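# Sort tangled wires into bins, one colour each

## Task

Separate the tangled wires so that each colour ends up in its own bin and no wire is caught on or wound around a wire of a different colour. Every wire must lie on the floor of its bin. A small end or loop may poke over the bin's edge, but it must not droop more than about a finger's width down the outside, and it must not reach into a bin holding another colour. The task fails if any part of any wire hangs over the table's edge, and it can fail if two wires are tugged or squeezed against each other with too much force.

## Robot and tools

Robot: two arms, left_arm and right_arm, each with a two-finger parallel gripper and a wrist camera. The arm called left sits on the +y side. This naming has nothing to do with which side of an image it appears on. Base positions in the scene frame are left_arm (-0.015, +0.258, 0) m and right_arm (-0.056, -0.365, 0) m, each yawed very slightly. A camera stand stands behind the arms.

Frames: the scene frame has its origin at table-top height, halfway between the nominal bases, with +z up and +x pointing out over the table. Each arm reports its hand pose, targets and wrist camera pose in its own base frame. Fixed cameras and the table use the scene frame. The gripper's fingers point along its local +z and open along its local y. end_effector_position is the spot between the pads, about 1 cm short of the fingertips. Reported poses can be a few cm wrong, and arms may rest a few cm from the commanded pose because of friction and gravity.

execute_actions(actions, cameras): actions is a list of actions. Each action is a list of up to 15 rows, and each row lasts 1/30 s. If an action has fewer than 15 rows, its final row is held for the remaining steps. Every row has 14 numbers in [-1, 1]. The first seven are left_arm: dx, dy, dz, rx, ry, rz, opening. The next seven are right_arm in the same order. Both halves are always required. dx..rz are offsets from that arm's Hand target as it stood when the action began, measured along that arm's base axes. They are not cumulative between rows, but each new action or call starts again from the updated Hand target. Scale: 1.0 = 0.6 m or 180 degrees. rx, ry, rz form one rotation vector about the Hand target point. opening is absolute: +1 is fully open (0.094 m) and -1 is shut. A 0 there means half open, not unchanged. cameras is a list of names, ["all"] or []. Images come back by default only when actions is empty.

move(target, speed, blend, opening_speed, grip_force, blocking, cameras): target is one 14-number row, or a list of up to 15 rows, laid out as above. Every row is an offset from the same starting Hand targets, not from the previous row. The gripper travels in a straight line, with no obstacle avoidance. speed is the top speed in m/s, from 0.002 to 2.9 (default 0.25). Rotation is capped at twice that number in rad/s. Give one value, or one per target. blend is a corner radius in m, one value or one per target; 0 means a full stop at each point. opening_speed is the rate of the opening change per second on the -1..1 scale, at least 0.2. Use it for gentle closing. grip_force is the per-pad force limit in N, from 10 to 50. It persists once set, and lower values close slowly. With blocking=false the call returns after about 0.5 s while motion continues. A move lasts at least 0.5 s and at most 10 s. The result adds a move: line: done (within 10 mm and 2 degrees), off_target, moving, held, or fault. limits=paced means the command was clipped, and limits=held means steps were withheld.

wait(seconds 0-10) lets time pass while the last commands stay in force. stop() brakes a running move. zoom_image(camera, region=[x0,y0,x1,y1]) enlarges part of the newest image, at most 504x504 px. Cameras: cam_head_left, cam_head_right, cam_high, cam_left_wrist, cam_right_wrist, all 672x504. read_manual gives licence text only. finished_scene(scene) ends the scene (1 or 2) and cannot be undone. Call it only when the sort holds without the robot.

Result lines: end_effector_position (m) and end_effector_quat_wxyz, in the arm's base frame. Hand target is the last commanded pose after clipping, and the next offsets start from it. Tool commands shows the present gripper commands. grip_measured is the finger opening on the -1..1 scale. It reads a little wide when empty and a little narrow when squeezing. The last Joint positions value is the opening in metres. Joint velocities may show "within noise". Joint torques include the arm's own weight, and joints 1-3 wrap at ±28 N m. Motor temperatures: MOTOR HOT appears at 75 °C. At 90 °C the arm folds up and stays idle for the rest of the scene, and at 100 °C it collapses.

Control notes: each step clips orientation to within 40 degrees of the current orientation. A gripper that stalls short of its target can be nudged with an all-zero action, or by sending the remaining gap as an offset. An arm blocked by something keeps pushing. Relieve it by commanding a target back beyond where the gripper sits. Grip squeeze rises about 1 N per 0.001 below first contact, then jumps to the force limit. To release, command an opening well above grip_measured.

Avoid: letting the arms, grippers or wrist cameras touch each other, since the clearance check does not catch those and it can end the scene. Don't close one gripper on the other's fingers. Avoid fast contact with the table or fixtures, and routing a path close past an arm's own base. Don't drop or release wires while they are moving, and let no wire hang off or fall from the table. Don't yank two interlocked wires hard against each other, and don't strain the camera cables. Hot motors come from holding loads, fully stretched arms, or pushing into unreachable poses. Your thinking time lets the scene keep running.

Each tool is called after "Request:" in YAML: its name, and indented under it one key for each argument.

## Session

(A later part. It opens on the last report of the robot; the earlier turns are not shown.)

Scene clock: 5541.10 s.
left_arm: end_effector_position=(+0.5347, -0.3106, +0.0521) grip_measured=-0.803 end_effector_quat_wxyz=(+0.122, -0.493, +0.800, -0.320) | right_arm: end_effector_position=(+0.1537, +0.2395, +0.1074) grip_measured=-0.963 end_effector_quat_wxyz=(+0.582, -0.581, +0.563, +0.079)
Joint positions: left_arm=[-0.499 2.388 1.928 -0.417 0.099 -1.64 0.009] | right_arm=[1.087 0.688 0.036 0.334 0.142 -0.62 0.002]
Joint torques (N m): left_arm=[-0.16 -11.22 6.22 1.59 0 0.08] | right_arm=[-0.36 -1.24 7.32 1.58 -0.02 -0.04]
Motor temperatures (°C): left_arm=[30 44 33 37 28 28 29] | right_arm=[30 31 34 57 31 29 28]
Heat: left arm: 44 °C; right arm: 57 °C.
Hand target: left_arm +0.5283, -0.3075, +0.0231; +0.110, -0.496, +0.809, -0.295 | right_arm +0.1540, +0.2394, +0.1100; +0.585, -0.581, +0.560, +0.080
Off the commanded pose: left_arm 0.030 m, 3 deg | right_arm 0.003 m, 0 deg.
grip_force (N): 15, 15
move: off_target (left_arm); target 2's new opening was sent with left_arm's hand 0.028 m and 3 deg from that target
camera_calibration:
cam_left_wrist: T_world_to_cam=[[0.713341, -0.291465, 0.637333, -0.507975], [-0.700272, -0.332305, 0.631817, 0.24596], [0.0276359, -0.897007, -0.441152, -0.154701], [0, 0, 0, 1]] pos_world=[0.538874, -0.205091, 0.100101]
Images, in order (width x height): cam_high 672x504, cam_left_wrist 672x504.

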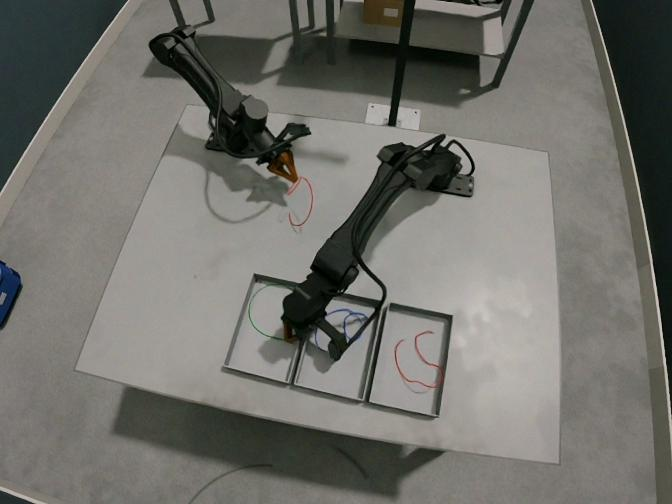

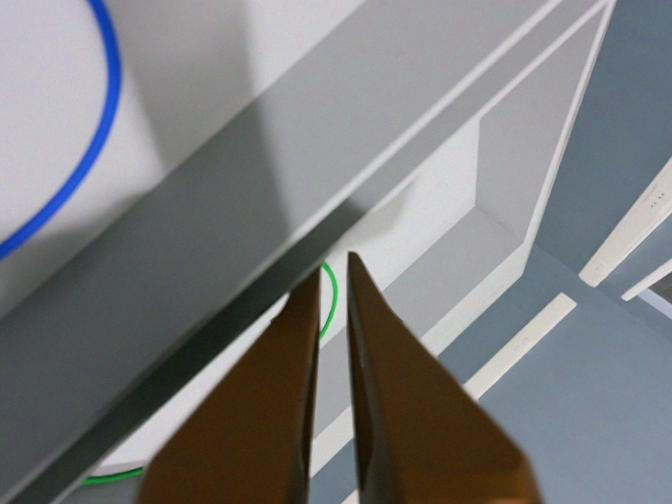

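Request:
move:
  target:
    - [-0.019,0.0175,0.108,0,0,0,-0.8, 0,0,0,0,0,0,-0.99]
    - [-0.06,0.07,0.32,0,0,0,-0.8, 0,0,0,0,0,0,-0.99]
    - [-0.33,0.58,0.38,0,0,0,-0.8, 0,0,0,0,0,0,-0.99]
  speed: [0.06,0.15,0.25]
  blend: [0.01,0.04,0]
  cameras: ["cam_high","cam_right_wrist"]

Request:
zoom_image:
  camera: "cam_high"
  region: [210, 240, 470, 430]

Scene clock: 5560.70 s.
left_arm: end_effector_position=(+0.3291, +0.0434, +0.2384) grip_measured=-0.803 end_effector_quat_wxyz=(+0.096, -0.508, +0.806, -0.287) | right_arm: end_effector_position=(+0.1537, +0.2395, +0.1074) grip_measured=-0.963 end_effector_quat_wxyz=(+0.582, -0.581, +0.563, +0.079)
Joint positions: left_arm=[0.41 1.524 1.566 -1.3 0.538 -0.802 0.009] | right_arm=[1.087 0.688 0.036 0.334 0.142 -0.62 0.002]
Joint torques (N m): left_arm=[-0.35 -6.71 8.84 0.88 0.33 0.11] | right_arm=[-0.36 -1.18 7.32 1.6 -0.01 -0.03]
Motor temperatures (°C): left_arm=[30 44 34 37 28 28 29] | right_arm=[30 31 34 57 31 29 28]
Heat: left arm: 44 °C; right arm: 57 °C.
Hand target: left_arm +0.3302, +0.0404, +0.2511; +0.110, -0.496, +0.809, -0.295 | right_arm +0.1540, +0.2394, +0.1100; +0.585, -0.581, +0.560, +0.080
Off the commanded pose: left_arm 0.013 m, 2 deg | right_arm 0.003 m, 0 deg.
grip_force (N): 15, 15
move: off_target (left_arm)
camera_calibration:
cam_right_wrist: T_world_to_cam=[[0.72025, -0.324555, 0.61311, -0.101828], [-0.158803, -0.937477, -0.309707, 0.29077], [0.675294, 0.125702, -0.726758, 0.0613179], [0, 0, 0, 1]] pos_world=[0.0781091, 0.231833, 0.197048]
Images, in order (width x height): cam_high 672x504, cam_right_wrist 672x504.

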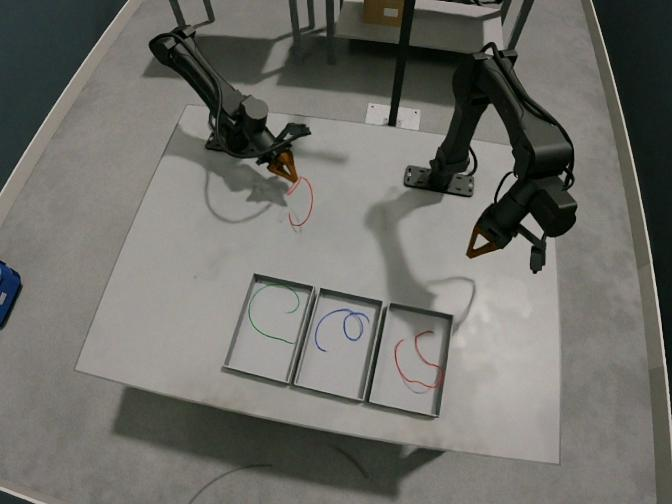

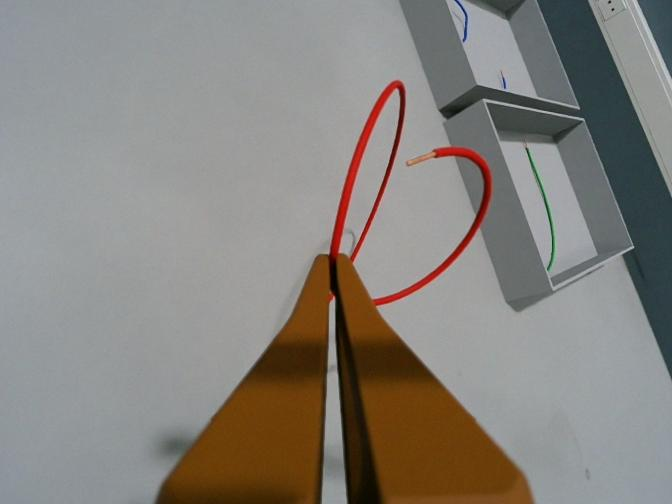

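Scaled by 1.938 from the camera's 672x504 image, which has a finer 960x720 frame.

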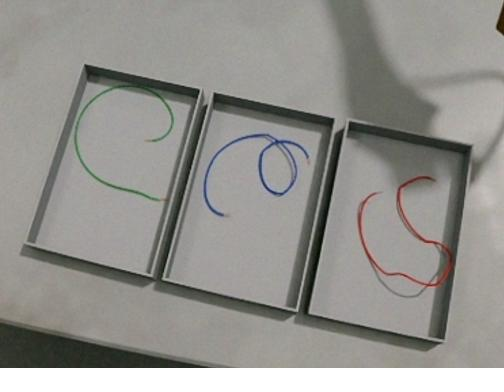

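Request:
move:
  target:
    - [0,0,0,0,0,0,-0.8, 0.175,0.262,0.083,0,0,0,-0.99]
    - [0,0,0,0,0,0,-0.8, 0.175,0.262,-0.08,0,0,0,-0.99]
  speed: [0.2,0.1]
  blend: [0.02,0]
  cameras: ["cam_high","cam_right_wrist","cam_left_wrist"]

Scene clock: 5574.63 s.
left_arm: end_effector_position=(+0.3289, +0.0433, +0.2384) grip_measured=-0.803 end_effector_quat_wxyz=(+0.096, -0.508, +0.807, -0.287) | right_arm: end_effector_position=(+0.2586, +0.3981, +0.0628) grip_measured=-0.963 end_effector_quat_wxyz=(+0.581, -0.582, +0.563, +0.079)
Joint positions: left_arm=[0.41 1.524 1.566 -1.301 0.538 -0.801 0.009] | right_arm=[1.024 1.953 0.631 1.003 0.083 -0.639 0.002]
Joint torques (N m): left_arm=[-0.32 -6.75 8.83 0.88 0.35 0.09] | right_arm=[-0.27 -6.97 4.05 1.88 -0.04 -0.04]
Motor temperatures (°C): left_arm=[30 43 34 36 28 28 29] | right_arm=[30 31 34 57 31 29 28]
Heat: left arm: 43 °C; right arm: 57 °C.
Hand target: left_arm +0.3302, +0.0404, +0.2511; +0.110, -0.496, +0.809, -0.295 | right_arm +0.2590, +0.3966, +0.0619; +0.585, -0.581, +0.560, +0.080
Off the commanded pose: left_arm 0.013 m, 2 deg | right_arm 0.002 m, 1 deg.
grip_force (N): 15, 15
move: off_target (left_arm)
camera_calibration:
cam_left_wrist: T_world_to_cam=[[0.767464, -0.302174, 0.565411, -0.376973], [-0.641079, -0.356006, 0.67991, 0.071851], [-0.00416163, -0.88428, -0.466939, 0.266575], [0, 0, 0, 1]] pos_world=[0.336485, 0.147395, 0.288767]
cam_right_wrist: T_world_to_cam=[[0.720936, -0.323942, 0.612628, -0.0988501], [-0.159713, -0.93789, -0.307983, 0.442581], [0.674346, 0.124191, -0.727897, -0.0608855], [0, 0, 0, 1]] pos_world=[0.183009, 0.390632, 0.152547]
Images, in order (width x height): cam_high 672x504, cam_left_wrist 672x504, cam_right_wrist 672x504.

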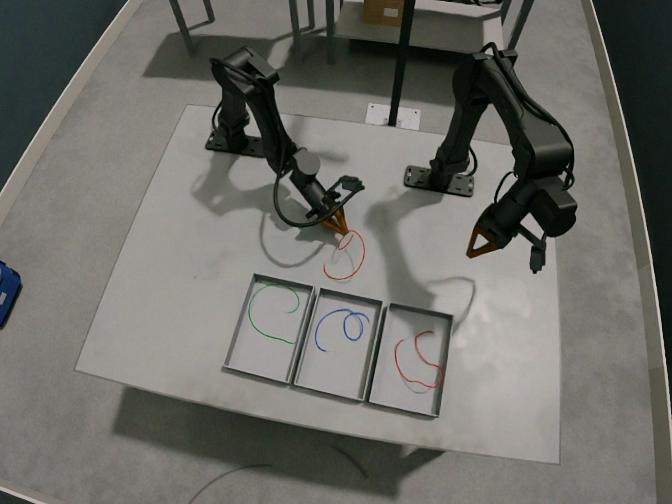

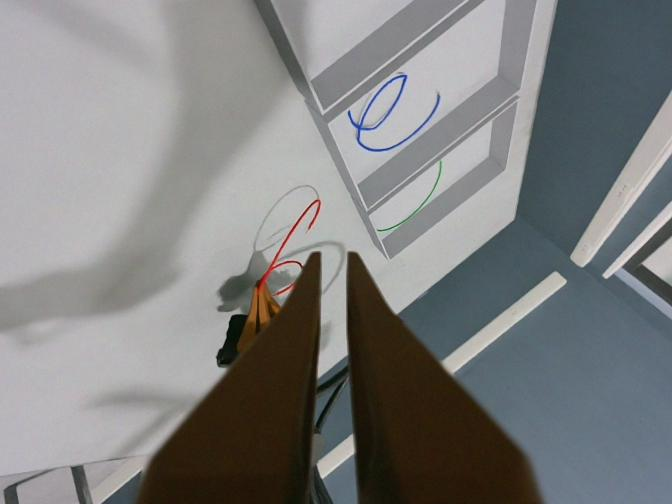

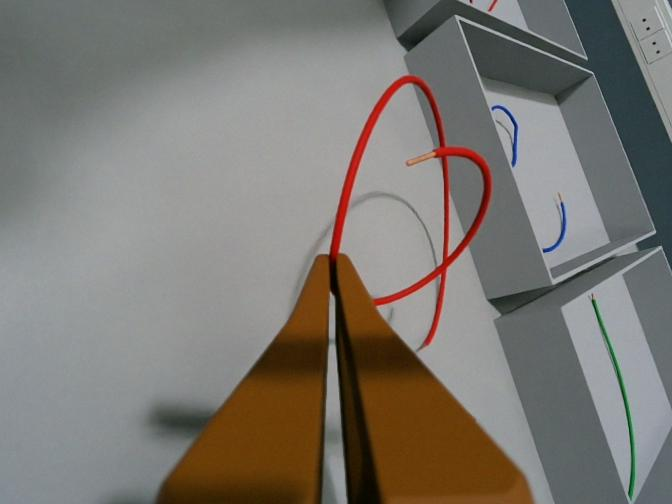

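Request:
move:
  target:
    - [0,0,0,0,0,0,-0.8, 0,0,-0.03,0,0,0,-0.99]
    - [0,0,0,0,0,0,-0.8, 0,0,-0.03,0,0,0,-0.8]
  speed: 0.05
  opening_speed: 0.2
  cameras: ["cam_high","cam_right_wrist"]

Scene clock: 5610.67 s.
left_arm: end_effector_position=(+0.3289, +0.0433, +0.2384) grip_measured=-0.803 end_effector_quat_wxyz=(+0.096, -0.508, +0.807, -0.287) | right_arm: end_effector_position=(+0.2593, +0.3995, +0.0468) grip_measured=-0.803 end_effector_quat_wxyz=(+0.584, -0.580, +0.562, +0.080)
Joint positions: left_arm=[0.41 1.524 1.566 -1.301 0.538 -0.801 0.009] | right_arm=[1.024 2.033 0.631 1.09 0.083 -0.639 0.009]
Joint torques (N m): left_arm=[-0.31 -6.72 8.8 0.89 0.36 0.09] | right_arm=[-0.44 -7.38 3.23 1.86 -0.04 -0.04]
Motor temperatures (°C): left_arm=[30 41 34 35 28 28 29] | right_arm=[30 32 33 60 31 29 28]
Heat: left arm: 41 °C; right arm: 60 °C.
Hand target: left_arm +0.3302, +0.0404, +0.2511; +0.110, -0.496, +0.809, -0.295 | right_arm +0.2590, +0.3966, +0.0440; +0.585, -0.581, +0.560, +0.080
Off the commanded pose: left_arm 0.013 m, 2 deg | right_arm 0.004 m, 0 deg.
grip_force (N): 15, 15
move: off_target (left_arm)
camera_calibration:
cam_right_wrist: T_world_to_cam=[[0.71906, -0.327075, 0.613167, -0.0875302], [-0.158328, -0.93622, -0.313726, 0.438298], [0.676672, 0.128506, -0.724984, -0.0756268], [0, 0, 0, 1]] pos_world=[0.183509, 0.391433, 0.136348]
Images, in order (width x height): cam_high 672x504, cam_right_wrist 672x504.

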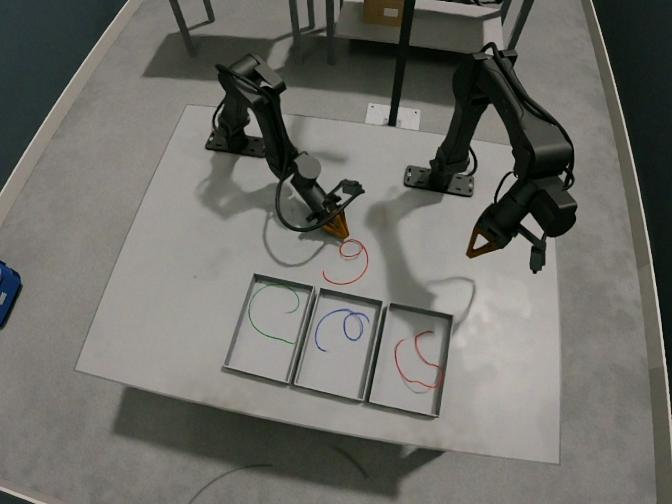

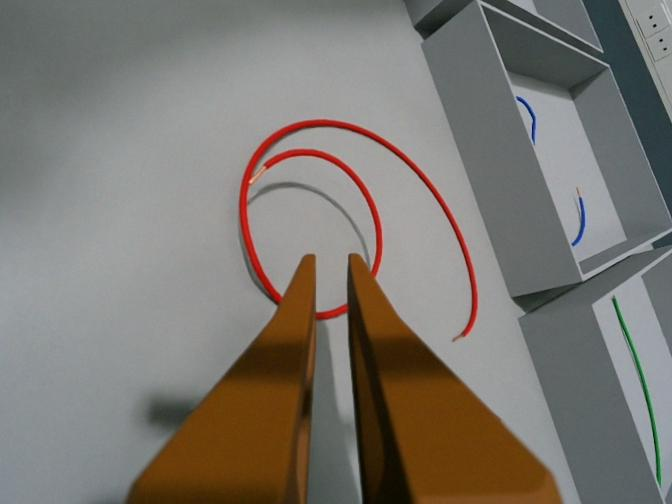

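Request:
move:
  target:
    - [0,0,0,0,0,0,-0.8, -0.075,-0.102,0.075,0,0,0,-0.8]
    - [0,0,0,0,0,0,-0.8, -0.13,-0.328,0.243,0,0,0,-0.8]
    - [-0.1237,-0.3907,-0.2,0.1009,0.178,0.091,-0.7, -0.13,-0.328,0.243,0,0,0,-0.8]
  speed: [0.06,0.2,0.2]
  blend: [0.01,0.0,0]
  cameras: ["cam_high","cam_left_wrist"]

Scene clock: 5643.33 s.
left_arm: end_effector_position=(+0.2536, -0.1983, +0.1305) grip_measured=-0.703 end_effector_quat_wxyz=(-0.009, -0.638, +0.770, -0.013) | right_arm: end_effector_position=(+0.1805, +0.1985, +0.1714) grip_measured=-0.803 end_effector_quat_wxyz=(+0.572, -0.583, +0.571, +0.080)
Joint positions: left_arm=[-0.654 1.74 1.508 -1.317 0.023 -2.038 0.014] | right_arm=[0.65 0.458 0.299 -0.194 -0.268 -0.754 0.009]
Joint torques (N m): left_arm=[0.12 -6.37 8.34 0.04 -0.22 -0.09] | right_arm=[-0.39 0.47 11.21 1.52 -0.15 -0.05]
Motor temperatures (°C): left_arm=[30 41 34 35 28 28 29] | right_arm=[30 33 34 58 31 29 28]
Heat: left arm: 41 °C; right arm: 58 °C.
Hand target: left_arm +0.2560, -0.1939, +0.1311; +0.000, -0.643, +0.766, +0.000 | right_arm +0.1810, +0.1998, +0.1899; +0.585, -0.581, +0.560, +0.080
Off the commanded pose: left_arm 0.005 m, 2 deg | right_arm 0.018 m, 2 deg.
grip_force (N): 15, 15
move: off_target (right_arm)
camera_calibration:
cam_left_wrist: T_world_to_cam=[[0.985231, -0.170288, 0.0179642, -0.288692], [-0.12888, -0.668378, 0.732572, -0.187852], [-0.112741, -0.724067, -0.680453, 0.0895884], [0, 0, 0, 1]] pos_world=[0.270318, -0.109849, 0.203762]
Images, in order (width x height): cam_high 672x504, cam_left_wrist 672x504.

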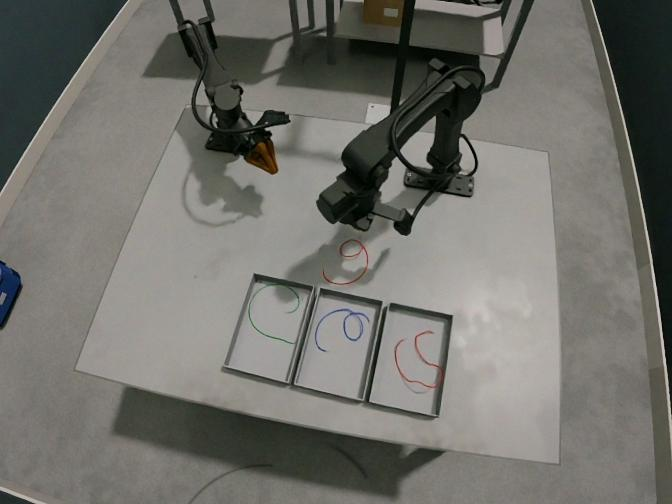

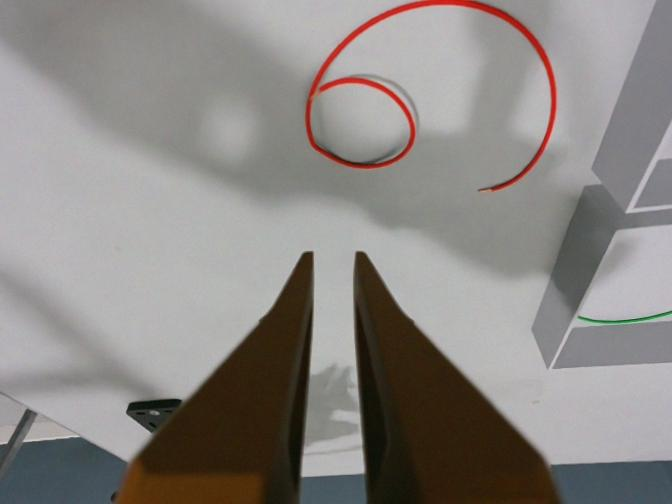

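Request:
move:
  target: [-0.0263,-0.019,-0.1425,0,0,0,-0.7, 0,0,0,0,0,0,-0.8]
  speed: 0.12
  cameras: ["cam_left_wrist"]

Scene clock: 5656.00 s.
left_arm: end_effector_position=(+0.2429, -0.2107, +0.0528) grip_measured=-0.703 end_effector_quat_wxyz=(-0.008, -0.641, +0.767, -0.018) | right_arm: end_effector_position=(+0.1805, +0.1985, +0.1714) grip_measured=-0.803 end_effector_quat_wxyz=(+0.572, -0.583, +0.571, +0.080)
Joint positions: left_arm=[-0.706 1.771 1.232 -1 0.021 -2.098 0.014] | right_arm=[0.65 0.458 0.299 -0.194 -0.268 -0.754 0.009]
Joint torques (N m): left_arm=[-0.46 -6.46 5.48 0.3 -0.21 -0.09] | right_arm=[-0.43 0.4 11.1 1.55 -0.16 -0.05]
Motor temperatures (°C): left_arm=[30 41 35 35 28 28 29] | right_arm=[30 32 34 56 31 29 28]
Heat: left arm: 41 °C; right arm: 56 °C.
Hand target: left_arm +0.2403, -0.2054, +0.0456; +0.000, -0.643, +0.766, +0.000 | right_arm +0.1810, +0.1998, +0.1899; +0.585, -0.581, +0.560, +0.080
Off the commanded pose: left_arm 0.009 m, 2 deg | right_arm 0.018 m, 2 deg.
grip_force (N): 15, 15
move: off_target (right_arm)
camera_calibration:
cam_left_wrist: T_world_to_cam=[[0.986405, -0.162256, 0.0260343, -0.277967], [-0.128806, -0.665018, 0.735636, -0.140064], [-0.102048, -0.728989, -0.676876, 0.0226445], [0, 0, 0, 1]] pos_world=[0.258458, -0.121739, 0.1256]
Images, in order (width x height): cam_left_wrist 672x504.

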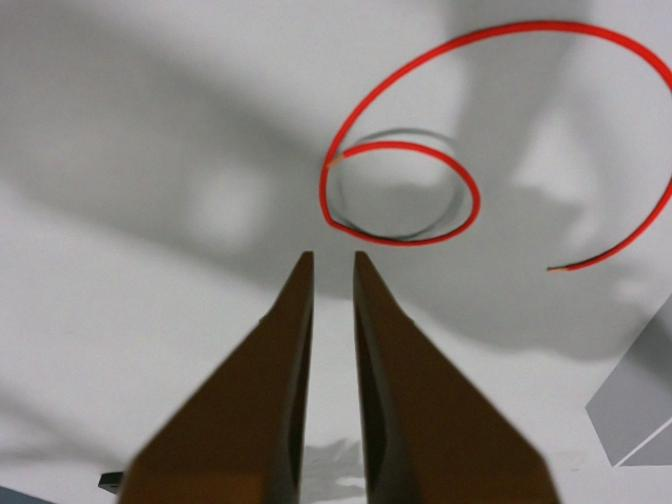

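Request:
move:
  target: [-0.006,-0.0022,-0.061,0,0,0,-0.7, 0,0,0,0,0,0,-0.8]
  speed: 0.06
  cameras: ["cam_left_wrist"]

Scene clock: 5668.33 s.
left_arm: end_effector_position=(+0.2415, -0.2123, +0.0178) grip_measured=-0.703 end_effector_quat_wxyz=(-0.007, -0.638, +0.769, -0.020) | right_arm: end_effector_position=(+0.1805, +0.1985, +0.1714) grip_measured=-0.803 end_effector_quat_wxyz=(+0.572, -0.583, +0.571, +0.080)
Joint positions: left_arm=[-0.712 1.814 1.138 -0.856 0.021 -2.098 0.014] | right_arm=[0.65 0.458 0.299 -0.194 -0.268 -0.754 0.009]
Joint torques (N m): left_arm=[-0.5 -6.37 5.03 0.31 -0.17 -0.09] | right_arm=[-0.47 0.35 11.08 1.5 -0.16 -0.04]
Motor temperatures (°C): left_arm=[30 40 35 34 28 28 29] | right_arm=[30 32 35 55 31 29 28]
Heat: left arm: 40 °C; right arm: 55 °C.
Hand target: left_arm +0.2367, -0.2066, +0.0090; +0.000, -0.643, +0.766, +0.000 | right_arm +0.1810, +0.1998, +0.1899; +0.585, -0.581, +0.560, +0.080
Off the commanded pose: left_arm 0.011 m, 3 deg | right_arm 0.018 m, 2 deg.
joint sent to its limit (left arm) — joint 6 (wrist roll), lower limit. The joint targets still meet the commanded pose.
grip_force (N): 15, 15
move: off_target (left_arm, right_arm)
camera_calibration:
cam_left_wrist: T_world_to_cam=[[0.98528, -0.168178, 0.0306543, -0.277034], [-0.135887, -0.661698, 0.737354, -0.113124], [-0.103723, -0.730666, -0.67481, -0.00234445], [0, 0, 0, 1]] pos_world=[0.257341, -0.123158, 0.0903225]
Images, in order (width x height): cam_left_wrist 672x504.

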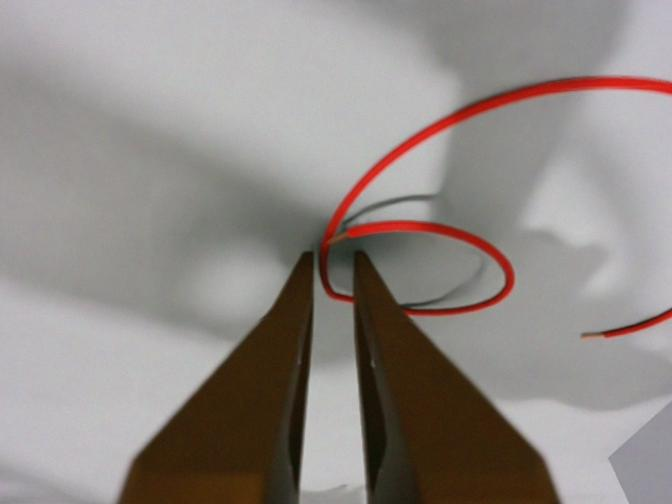

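Request:
move:
  target: [0.0,0.0,0.005,0,0,0,-0.97, 0,0,0,0,0,0,-0.8]
  speed: 0.05
  opening_speed: 0.3
  cameras: ["cam_left_wrist"]

Scene clock: 5679.03 s.
left_arm: end_effector_position=(+0.2416, -0.2124, +0.0178) grip_measured=-0.934 end_effector_quat_wxyz=(-0.007, -0.639, +0.769, -0.021) | right_arm: end_effector_position=(+0.1805, +0.1985, +0.1714) grip_measured=-0.803 end_effector_quat_wxyz=(+0.572, -0.583, +0.571, +0.080)
Joint positions: left_arm=[-0.712 1.814 1.138 -0.856 0.021 -2.098 0.003] | right_arm=[0.65 0.458 0.299 -0.194 -0.268 -0.754 0.009]
Joint torques (N m): left_arm=[-0.54 -6.68 5.59 0.17 -0.17 -0.08] | right_arm=[-0.49 0.21 11.17 1.51 -0.12 -0.04]
Motor temperatures (°C): left_arm=[30 40 35 34 28 28 29] | right_arm=[30 32 35 55 31 29 28]
Heat: left arm: 40 °C; right arm: 55 °C.
Hand target: left_arm +0.2367, -0.2067, +0.0120; +0.000, -0.643, +0.766, +0.000 | right_arm +0.1810, +0.1998, +0.1899; +0.585, -0.581, +0.560, +0.080
Off the commanded pose: left_arm 0.009 m, 3 deg | right_arm 0.018 m, 2 deg.
joint sent to its limit (left arm) — joint 6 (wrist roll), lower limit. The joint targets still meet the commanded pose.
grip_force (N): 15, 15
move: off_target (left_arm, right_arm)
camera_calibration:
cam_left_wrist: T_world_to_cam=[[0.985337, -0.167796, 0.0309002, -0.277042], [-0.135778, -0.661497, 0.737554, -0.113212], [-0.103318, -0.730935, -0.674581, -0.00257406], [0, 0, 0, 1]] pos_world=[0.257342, -0.123257, 0.0903242]
Images, in order (width x height): cam_left_wrist 672x504.

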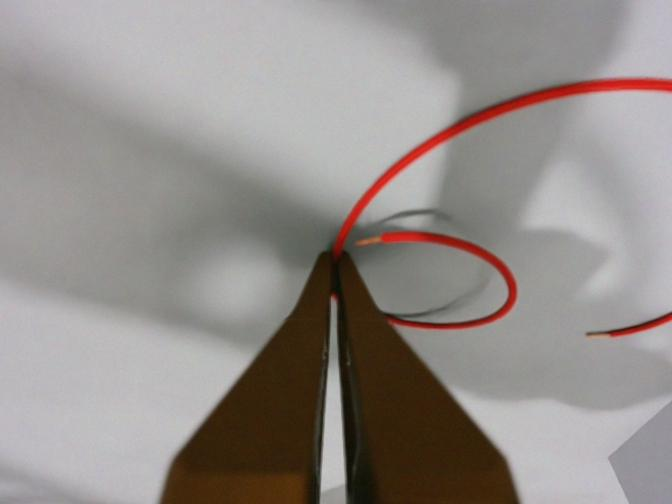

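Request:
move:
  target:
    - [0.01,-0.005,0.25,0,0,0,-0.97, 0,0,0,0,0,0,-0.8]
    - [0.2,0.25,0.27,0,-0.111,0,-0.97, 0,0,0,0,0,0,-0.8]
  speed: [0.08,0.15]
  blend: [0.02,0]
  cameras: ["cam_high","cam_left_wrist"]

Request:
zoom_image:
  camera: "cam_high"
  region: [300, 190, 500, 430]

Scene clock: 5698.40 s.
left_arm: end_effector_position=(+0.3610, -0.0580, +0.1642) grip_measured=-0.935 end_effector_quat_wxyz=(+0.122, -0.636, +0.755, -0.103) | right_arm: end_effector_position=(+0.1805, +0.1985, +0.1714) grip_measured=-0.803 end_effector_quat_wxyz=(+0.572, -0.583, +0.571, +0.080)
Joint positions: left_arm=[-0.192 1.634 1.474 -1.096 -0.061 -1.583 0.003] | right_arm=[0.65 0.458 0.299 -0.194 -0.268 -0.754 0.009]
Joint torques (N m): left_arm=[-0.16 -10.22 5.79 1 -0.1 0.01] | right_arm=[-0.36 0.32 11.06 1.5 -0.16 -0.04]
Heat: left arm: 40 °C; right arm: 54 °C.
Hand target: left_arm +0.3568, -0.0567, +0.1740; +0.133, -0.633, +0.754, -0.112 | right_arm +0.1810, +0.1998, +0.1899; +0.585, -0.581, +0.560, +0.080
Off the commanded pose: left_arm 0.011 m, 2 deg | right_arm 0.018 m, 2 deg.
grip_force (N): 15, 15
move: off_target (left_arm, right_arm)
camera_calibration:
cam_left_wrist: T_world_to_cam=[[0.934906, -0.153614, 0.319928, -0.401741], [-0.332631, -0.69355, 0.639019, -0.0173965], [0.123723, -0.70384, -0.699501, 0.145085], [0, 0, 0, 1]] pos_world=[0.351853, 0.0283382, 0.241132]
Images, in order (width x height): cam_high 672x504, cam_left_wrist 672x504.

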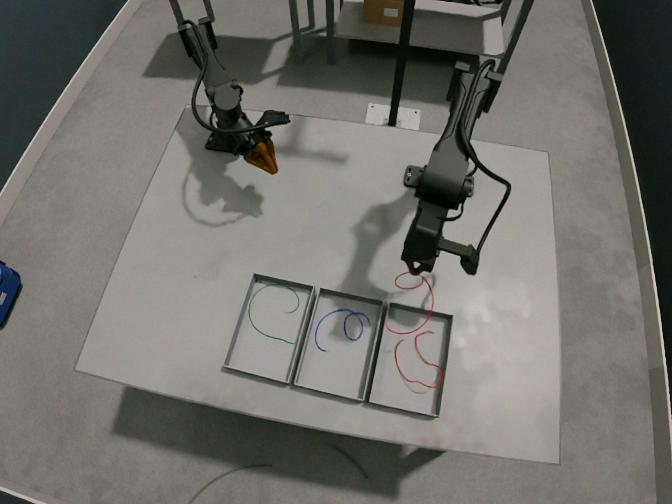

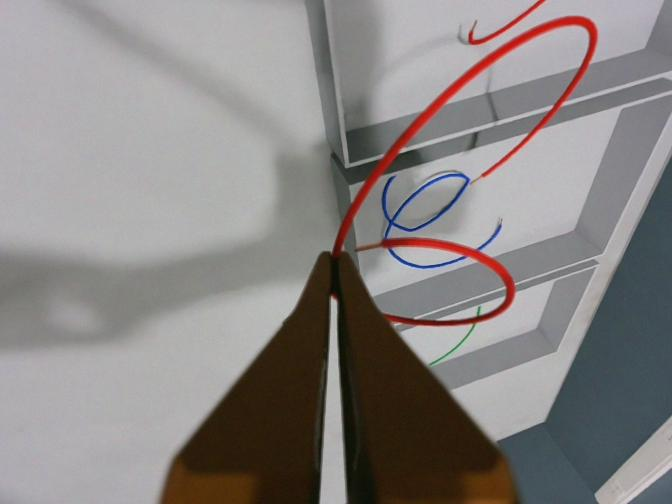

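Scaled by 2.100 from the camera's 672x504 image, which has a finer 960x720 frame.

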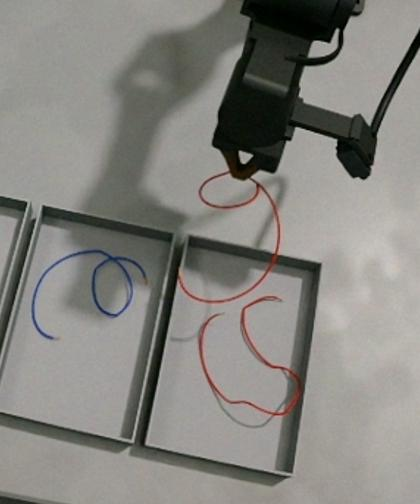

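Request:
move:
  target:
    - [0.129,0.0673,0.0,0,0,0,-0.97, 0,0,0,0,0,0,-0.8]
    - [0.129,0.0673,-0.107,0,0,0,-0.97, 0,0,0,0,0,0,-0.8]
  speed: [0.15,0.08]
  blend: [0.01,0]
  cameras: ["cam_high","cam_left_wrist"]

Request:
zoom_image:
  camera: "cam_high"
  region: [340, 230, 500, 430]

Scene clock: 5716.37 s.
left_arm: end_effector_position=(+0.4355, -0.0177, +0.1204) grip_measured=-0.935 end_effector_quat_wxyz=(+0.140, -0.633, +0.752, -0.122) | right_arm: end_effector_position=(+0.1805, +0.1985, +0.1714) grip_measured=-0.803 end_effector_quat_wxyz=(+0.572, -0.583, +0.571, +0.080)
Joint positions: left_arm=[-0.048 1.851 1.538 -0.885 -0.012 -1.446 0.003] | right_arm=[0.65 0.458 0.299 -0.194 -0.268 -0.754 0.009]
Joint torques (N m): left_arm=[0.02 -7.92 6.13 1.13 -0.07 0.05] | right_arm=[-0.47 0.46 11.22 1.5 -0.16 -0.05]
Heat: left arm: 41 °C; right arm: 54 °C.
Hand target: left_arm +0.4342, -0.0164, +0.1098; +0.133, -0.633, +0.754, -0.112 | right_arm +0.1810, +0.1998, +0.1899; +0.585, -0.581, +0.560, +0.080
Off the commanded pose: left_arm 0.011 m, 1 deg | right_arm 0.018 m, 2 deg.
grip_force (N): 15, 15
move: off_target (left_arm, right_arm)
camera_calibration:
cam_left_wrist: T_world_to_cam=[[0.916513, -0.153238, 0.369489, -0.449146], [-0.367077, -0.689214, 0.624691, 0.0801055], [0.15893, -0.708168, -0.687923, 0.116845], [0, 0, 0, 1]] pos_world=[0.422483, 0.0691294, 0.196294]
Images, in order (width x height): cam_high 672x504, cam_left_wrist 672x504.

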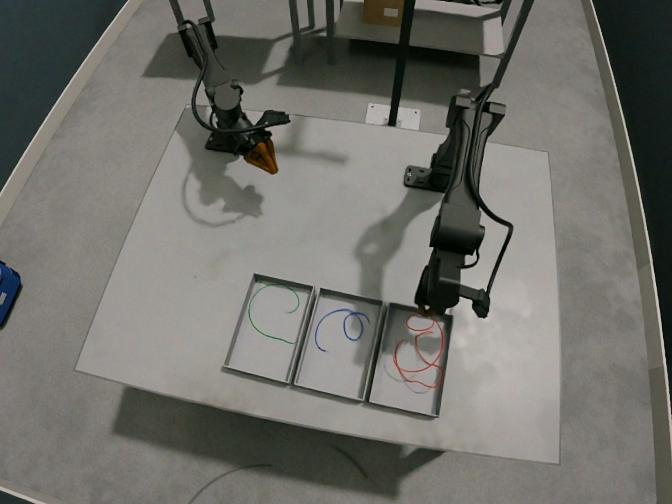

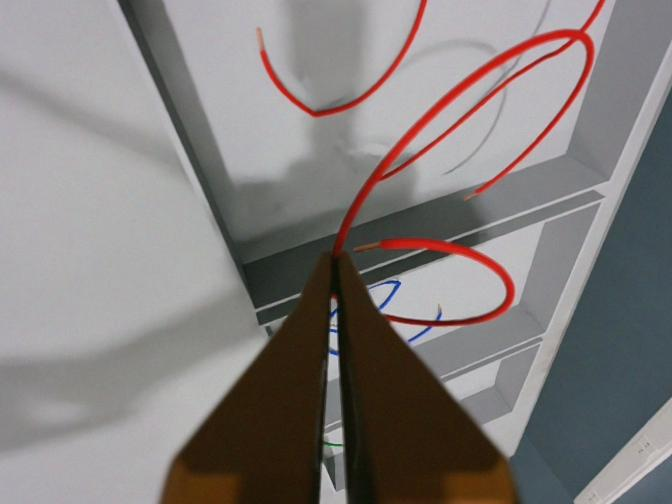

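Scaled by 2.520 from the camera's 672x504 image, which has a finer 960x720 frame.

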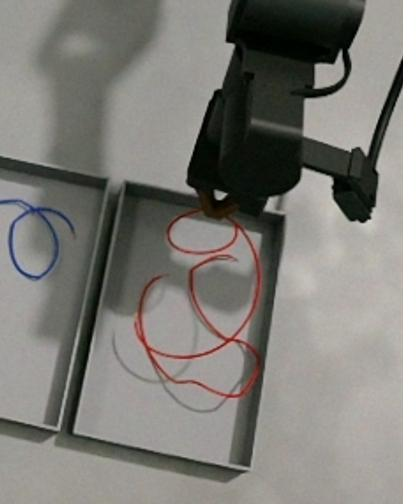

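Request:
move:
  target: [0.0,0.0,-0.142,0,0,0,-0.97, 0,0,0,0,0,0,-0.8]
  speed: 0.06
  cameras: ["cam_high","cam_left_wrist"]

Request:
zoom_image:
  camera: "cam_high"
  region: [340, 230, 500, 430]

Scene clock: 5733.13 s.
left_arm: end_effector_position=(+0.4377, -0.0178, +0.0366) grip_measured=-0.935 end_effector_quat_wxyz=(+0.141, -0.633, +0.751, -0.122) | right_arm: end_effector_position=(+0.1805, +0.1985, +0.1714) grip_measured=-0.803 end_effector_quat_wxyz=(+0.572, -0.583, +0.571, +0.080)
Joint positions: left_arm=[-0.048 1.931 1.3 -0.565 -0.012 -1.445 0.003] | right_arm=[0.65 0.458 0.299 -0.194 -0.268 -0.754 0.009]
Joint torques (N m): left_arm=[0.03 -7.92 5.76 1.18 -0.06 0.05] | right_arm=[-0.27 0.4 11.15 1.55 -0.15 -0.06]
Heat: left arm: 42 °C; right arm: 53 °C.
Hand target: left_arm +0.4340, -0.0163, +0.0245; +0.133, -0.633, +0.754, -0.111 | right_arm +0.1810, +0.1998, +0.1899; +0.585, -0.581, +0.560, +0.080
Off the commanded pose: left_arm 0.013 m, 2 deg | right_arm 0.018 m, 2 deg.
grip_force (N): 15, 15
move: off_target (left_arm, right_arm)
camera_calibration:
cam_left_wrist: T_world_to_cam=[[0.915465, -0.153599, 0.37193, -0.419802], [-0.368998, -0.689129, 0.623652, 0.134104], [0.160516, -0.708173, -0.687551, 0.058029], [0, 0, 0, 1]] pos_world=[0.424483, 0.0690285, 0.112401]
Images, in order (width x height): cam_high 672x504, cam_left_wrist 672x504.

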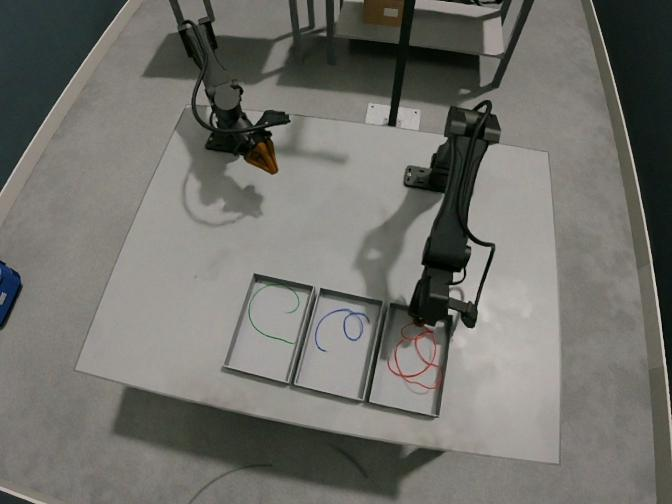

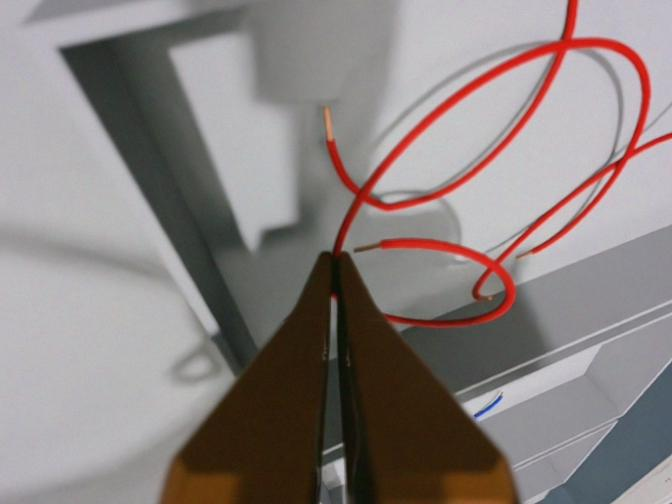

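Scaled by 2.520 from the camera's 672x504 image, which has a finer 960x720 frame.

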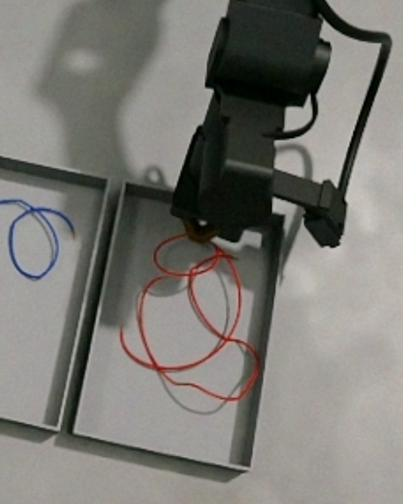

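Request:
move:
  target:
    - [0.0,0.0,-0.015,0,0,0,-0.97, 0,0,0,0,0,0,-0.8]
    - [0.0,0.0,-0.015,0,0,0,-0.78, 0,0,0,0,0,0,-0.8]
  speed: 0.05
  opening_speed: 0.2
  cameras: ["cam_left_wrist"]

Scene clock: 5739.20 s.
left_arm: end_effector_position=(+0.4388, -0.0178, +0.0290) grip_measured=-0.783 end_effector_quat_wxyz=(+0.143, -0.633, +0.751, -0.124) | right_arm: end_effector_position=(+0.1805, +0.1985, +0.1714) grip_measured=-0.803 end_effector_quat_wxyz=(+0.572, -0.583, +0.571, +0.080)
Joint positions: left_arm=[-0.048 1.943 1.283 -0.531 -0.012 -1.445 0.01] | right_arm=[0.65 0.458 0.299 -0.194 -0.268 -0.754 0.009]
Joint torques (N m): left_arm=[0.05 -7.86 5.59 1.18 -0.06 0.05] | right_arm=[-0.46 0.28 11.1 1.51 -0.11 -0.06]
Heat: left arm: 42 °C; right arm: 53 °C.
Hand target: left_arm +0.4342, -0.0163, +0.0156; +0.133, -0.633, +0.754, -0.112 | right_arm +0.1810, +0.1998, +0.1899; +0.585, -0.581, +0.560, +0.080
Off the commanded pose: left_arm 0.014 m, 2 deg | right_arm 0.018 m, 2 deg.
grip_force (N): 15, 15
move: off_target (left_arm, right_arm); target 2's new opening was sent with left_arm's hand 0.014 m and 2 deg from that target
camera_calibration:
cam_left_wrist: T_world_to_cam=[[0.91377, -0.153513, 0.376109, -0.417453], [-0.371834, -0.688926, 0.62219, 0.140408], [0.163597, -0.708389, -0.686601, 0.0512178], [0, 0, 0, 1]] pos_world=[0.425286, 0.0689282, 0.104814]
Images, in order (width x height): cam_left_wrist 672x504.

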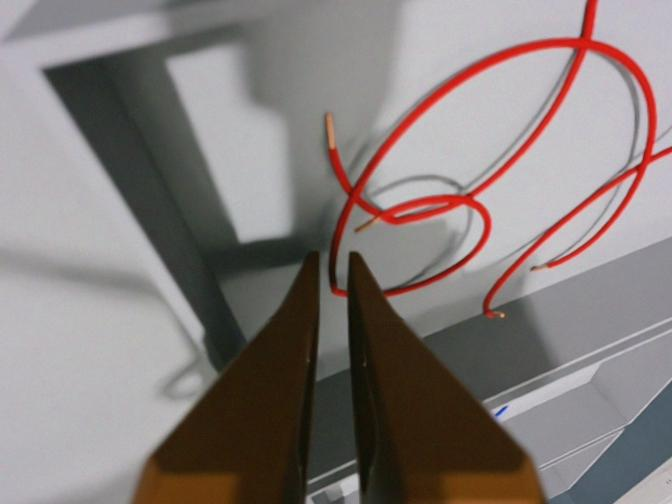

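Request:
move:
  target:
    - [-0.036,0.0,0.104,0,0,0,-0.78, 0,0,0,0,0,0,-0.8]
    - [-0.174,0.06,0.38,0,0,0,-0.78, 0,0,0,0,0,0,-0.8]
  speed: [0.05,0.2]
  blend: [0.01,0]
  cameras: ["cam_high","cam_left_wrist","cam_head_right"]

Request:
zoom_image:
  camera: "cam_high"
  region: [210, 260, 470, 430]

Scene clock: 5751.33 s.
left_arm: end_effector_position=(+0.3327, +0.0182, +0.2335) grip_measured=-0.783 end_effector_quat_wxyz=(+0.124, -0.635, +0.755, -0.107) | right_arm: end_effector_position=(+0.1805, +0.1985, +0.1714) grip_measured=-0.803 end_effector_quat_wxyz=(+0.572, -0.583, +0.571, +0.080)
Joint positions: left_arm=[0.066 1.556 1.673 -1.359 0.026 -1.336 0.01] | right_arm=[0.65 0.458 0.299 -0.194 -0.268 -0.754 0.009]
Joint torques (N m): left_arm=[0.23 -7.24 8.08 0.86 -0.03 0.04] | right_arm=[-0.36 0.38 11.21 1.54 -0.12 -0.01]
Heat: left arm: 41 °C; right arm: 53 °C.
Hand target: left_arm +0.3297, +0.0196, +0.2436; +0.133, -0.633, +0.754, -0.112 | right_arm +0.1810, +0.1998, +0.1899; +0.585, -0.581, +0.560, +0.080
Off the commanded pose: left_arm 0.011 m, 1 deg | right_arm 0.018 m, 2 deg.
grip_force (N): 15, 15
move: off_target (left_arm, right_arm)
camera_calibration:
cam_left_wrist: T_world_to_cam=[[0.931311, -0.156222, 0.32902, -0.386652], [-0.341349, -0.68946, 0.638847, -0.0154133], [0.127044, -0.707276, -0.695428, 0.248636], [0, 0, 0, 1]] pos_world=[0.323245, 0.104824, 0.309971]
Images, in order (width x height): cam_head_right 672x504, cam_high 672x504, cam_left_wrist 672x504.

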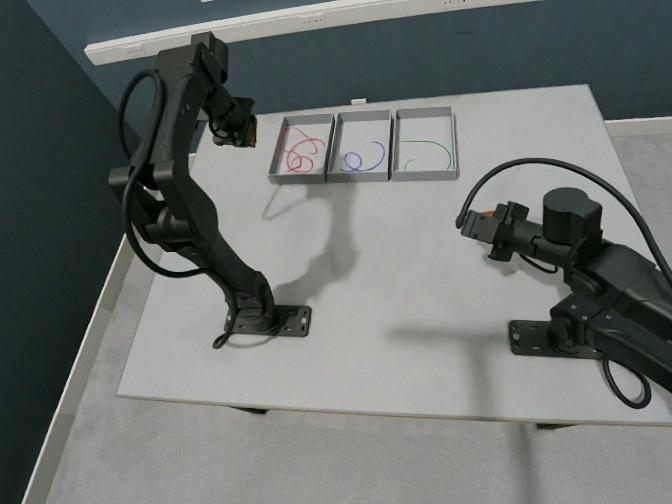

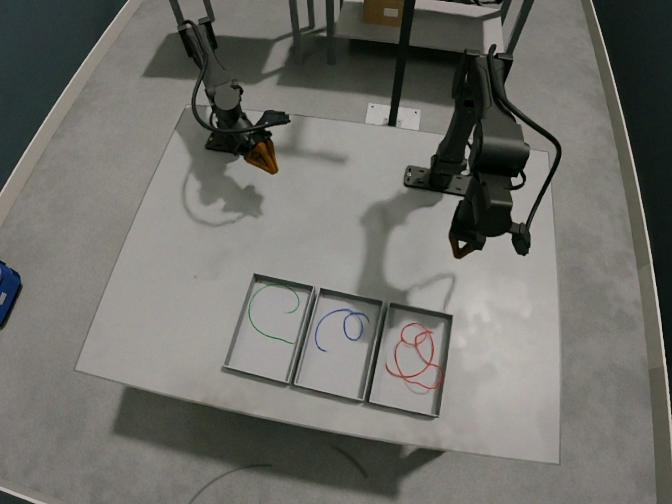

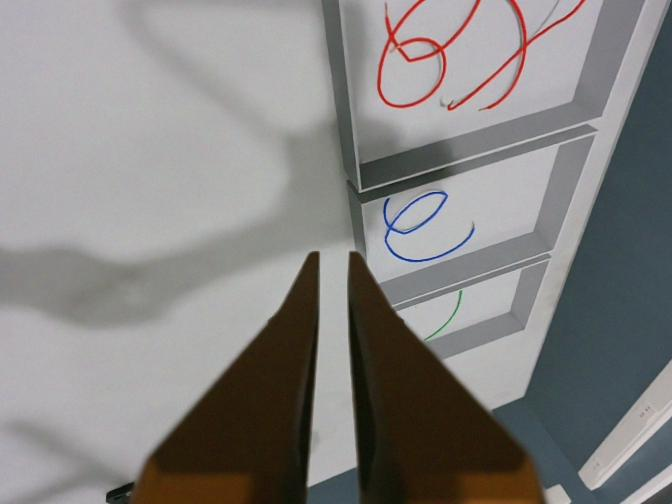

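Scaled by 1.938 from the camera's 672x504 image, which has a finer 960x720 frame.

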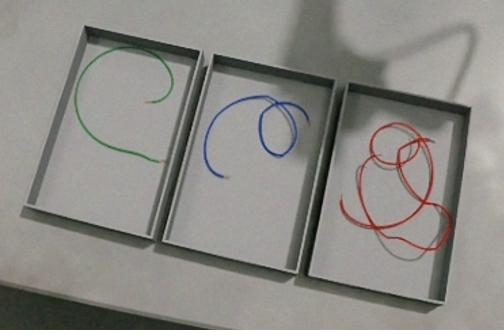

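Request:
zoom_image:
  camera: "cam_head_right"
  region: [255, 95, 475, 195]

Scaled by 2.291 from the camera's 672x504 image, which has a finer 960x720 frame.

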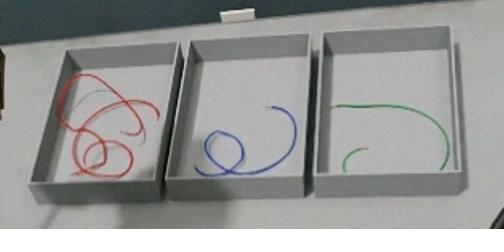

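Request:
finished_scene:
  scene: 1

The scene is finished: the task was done.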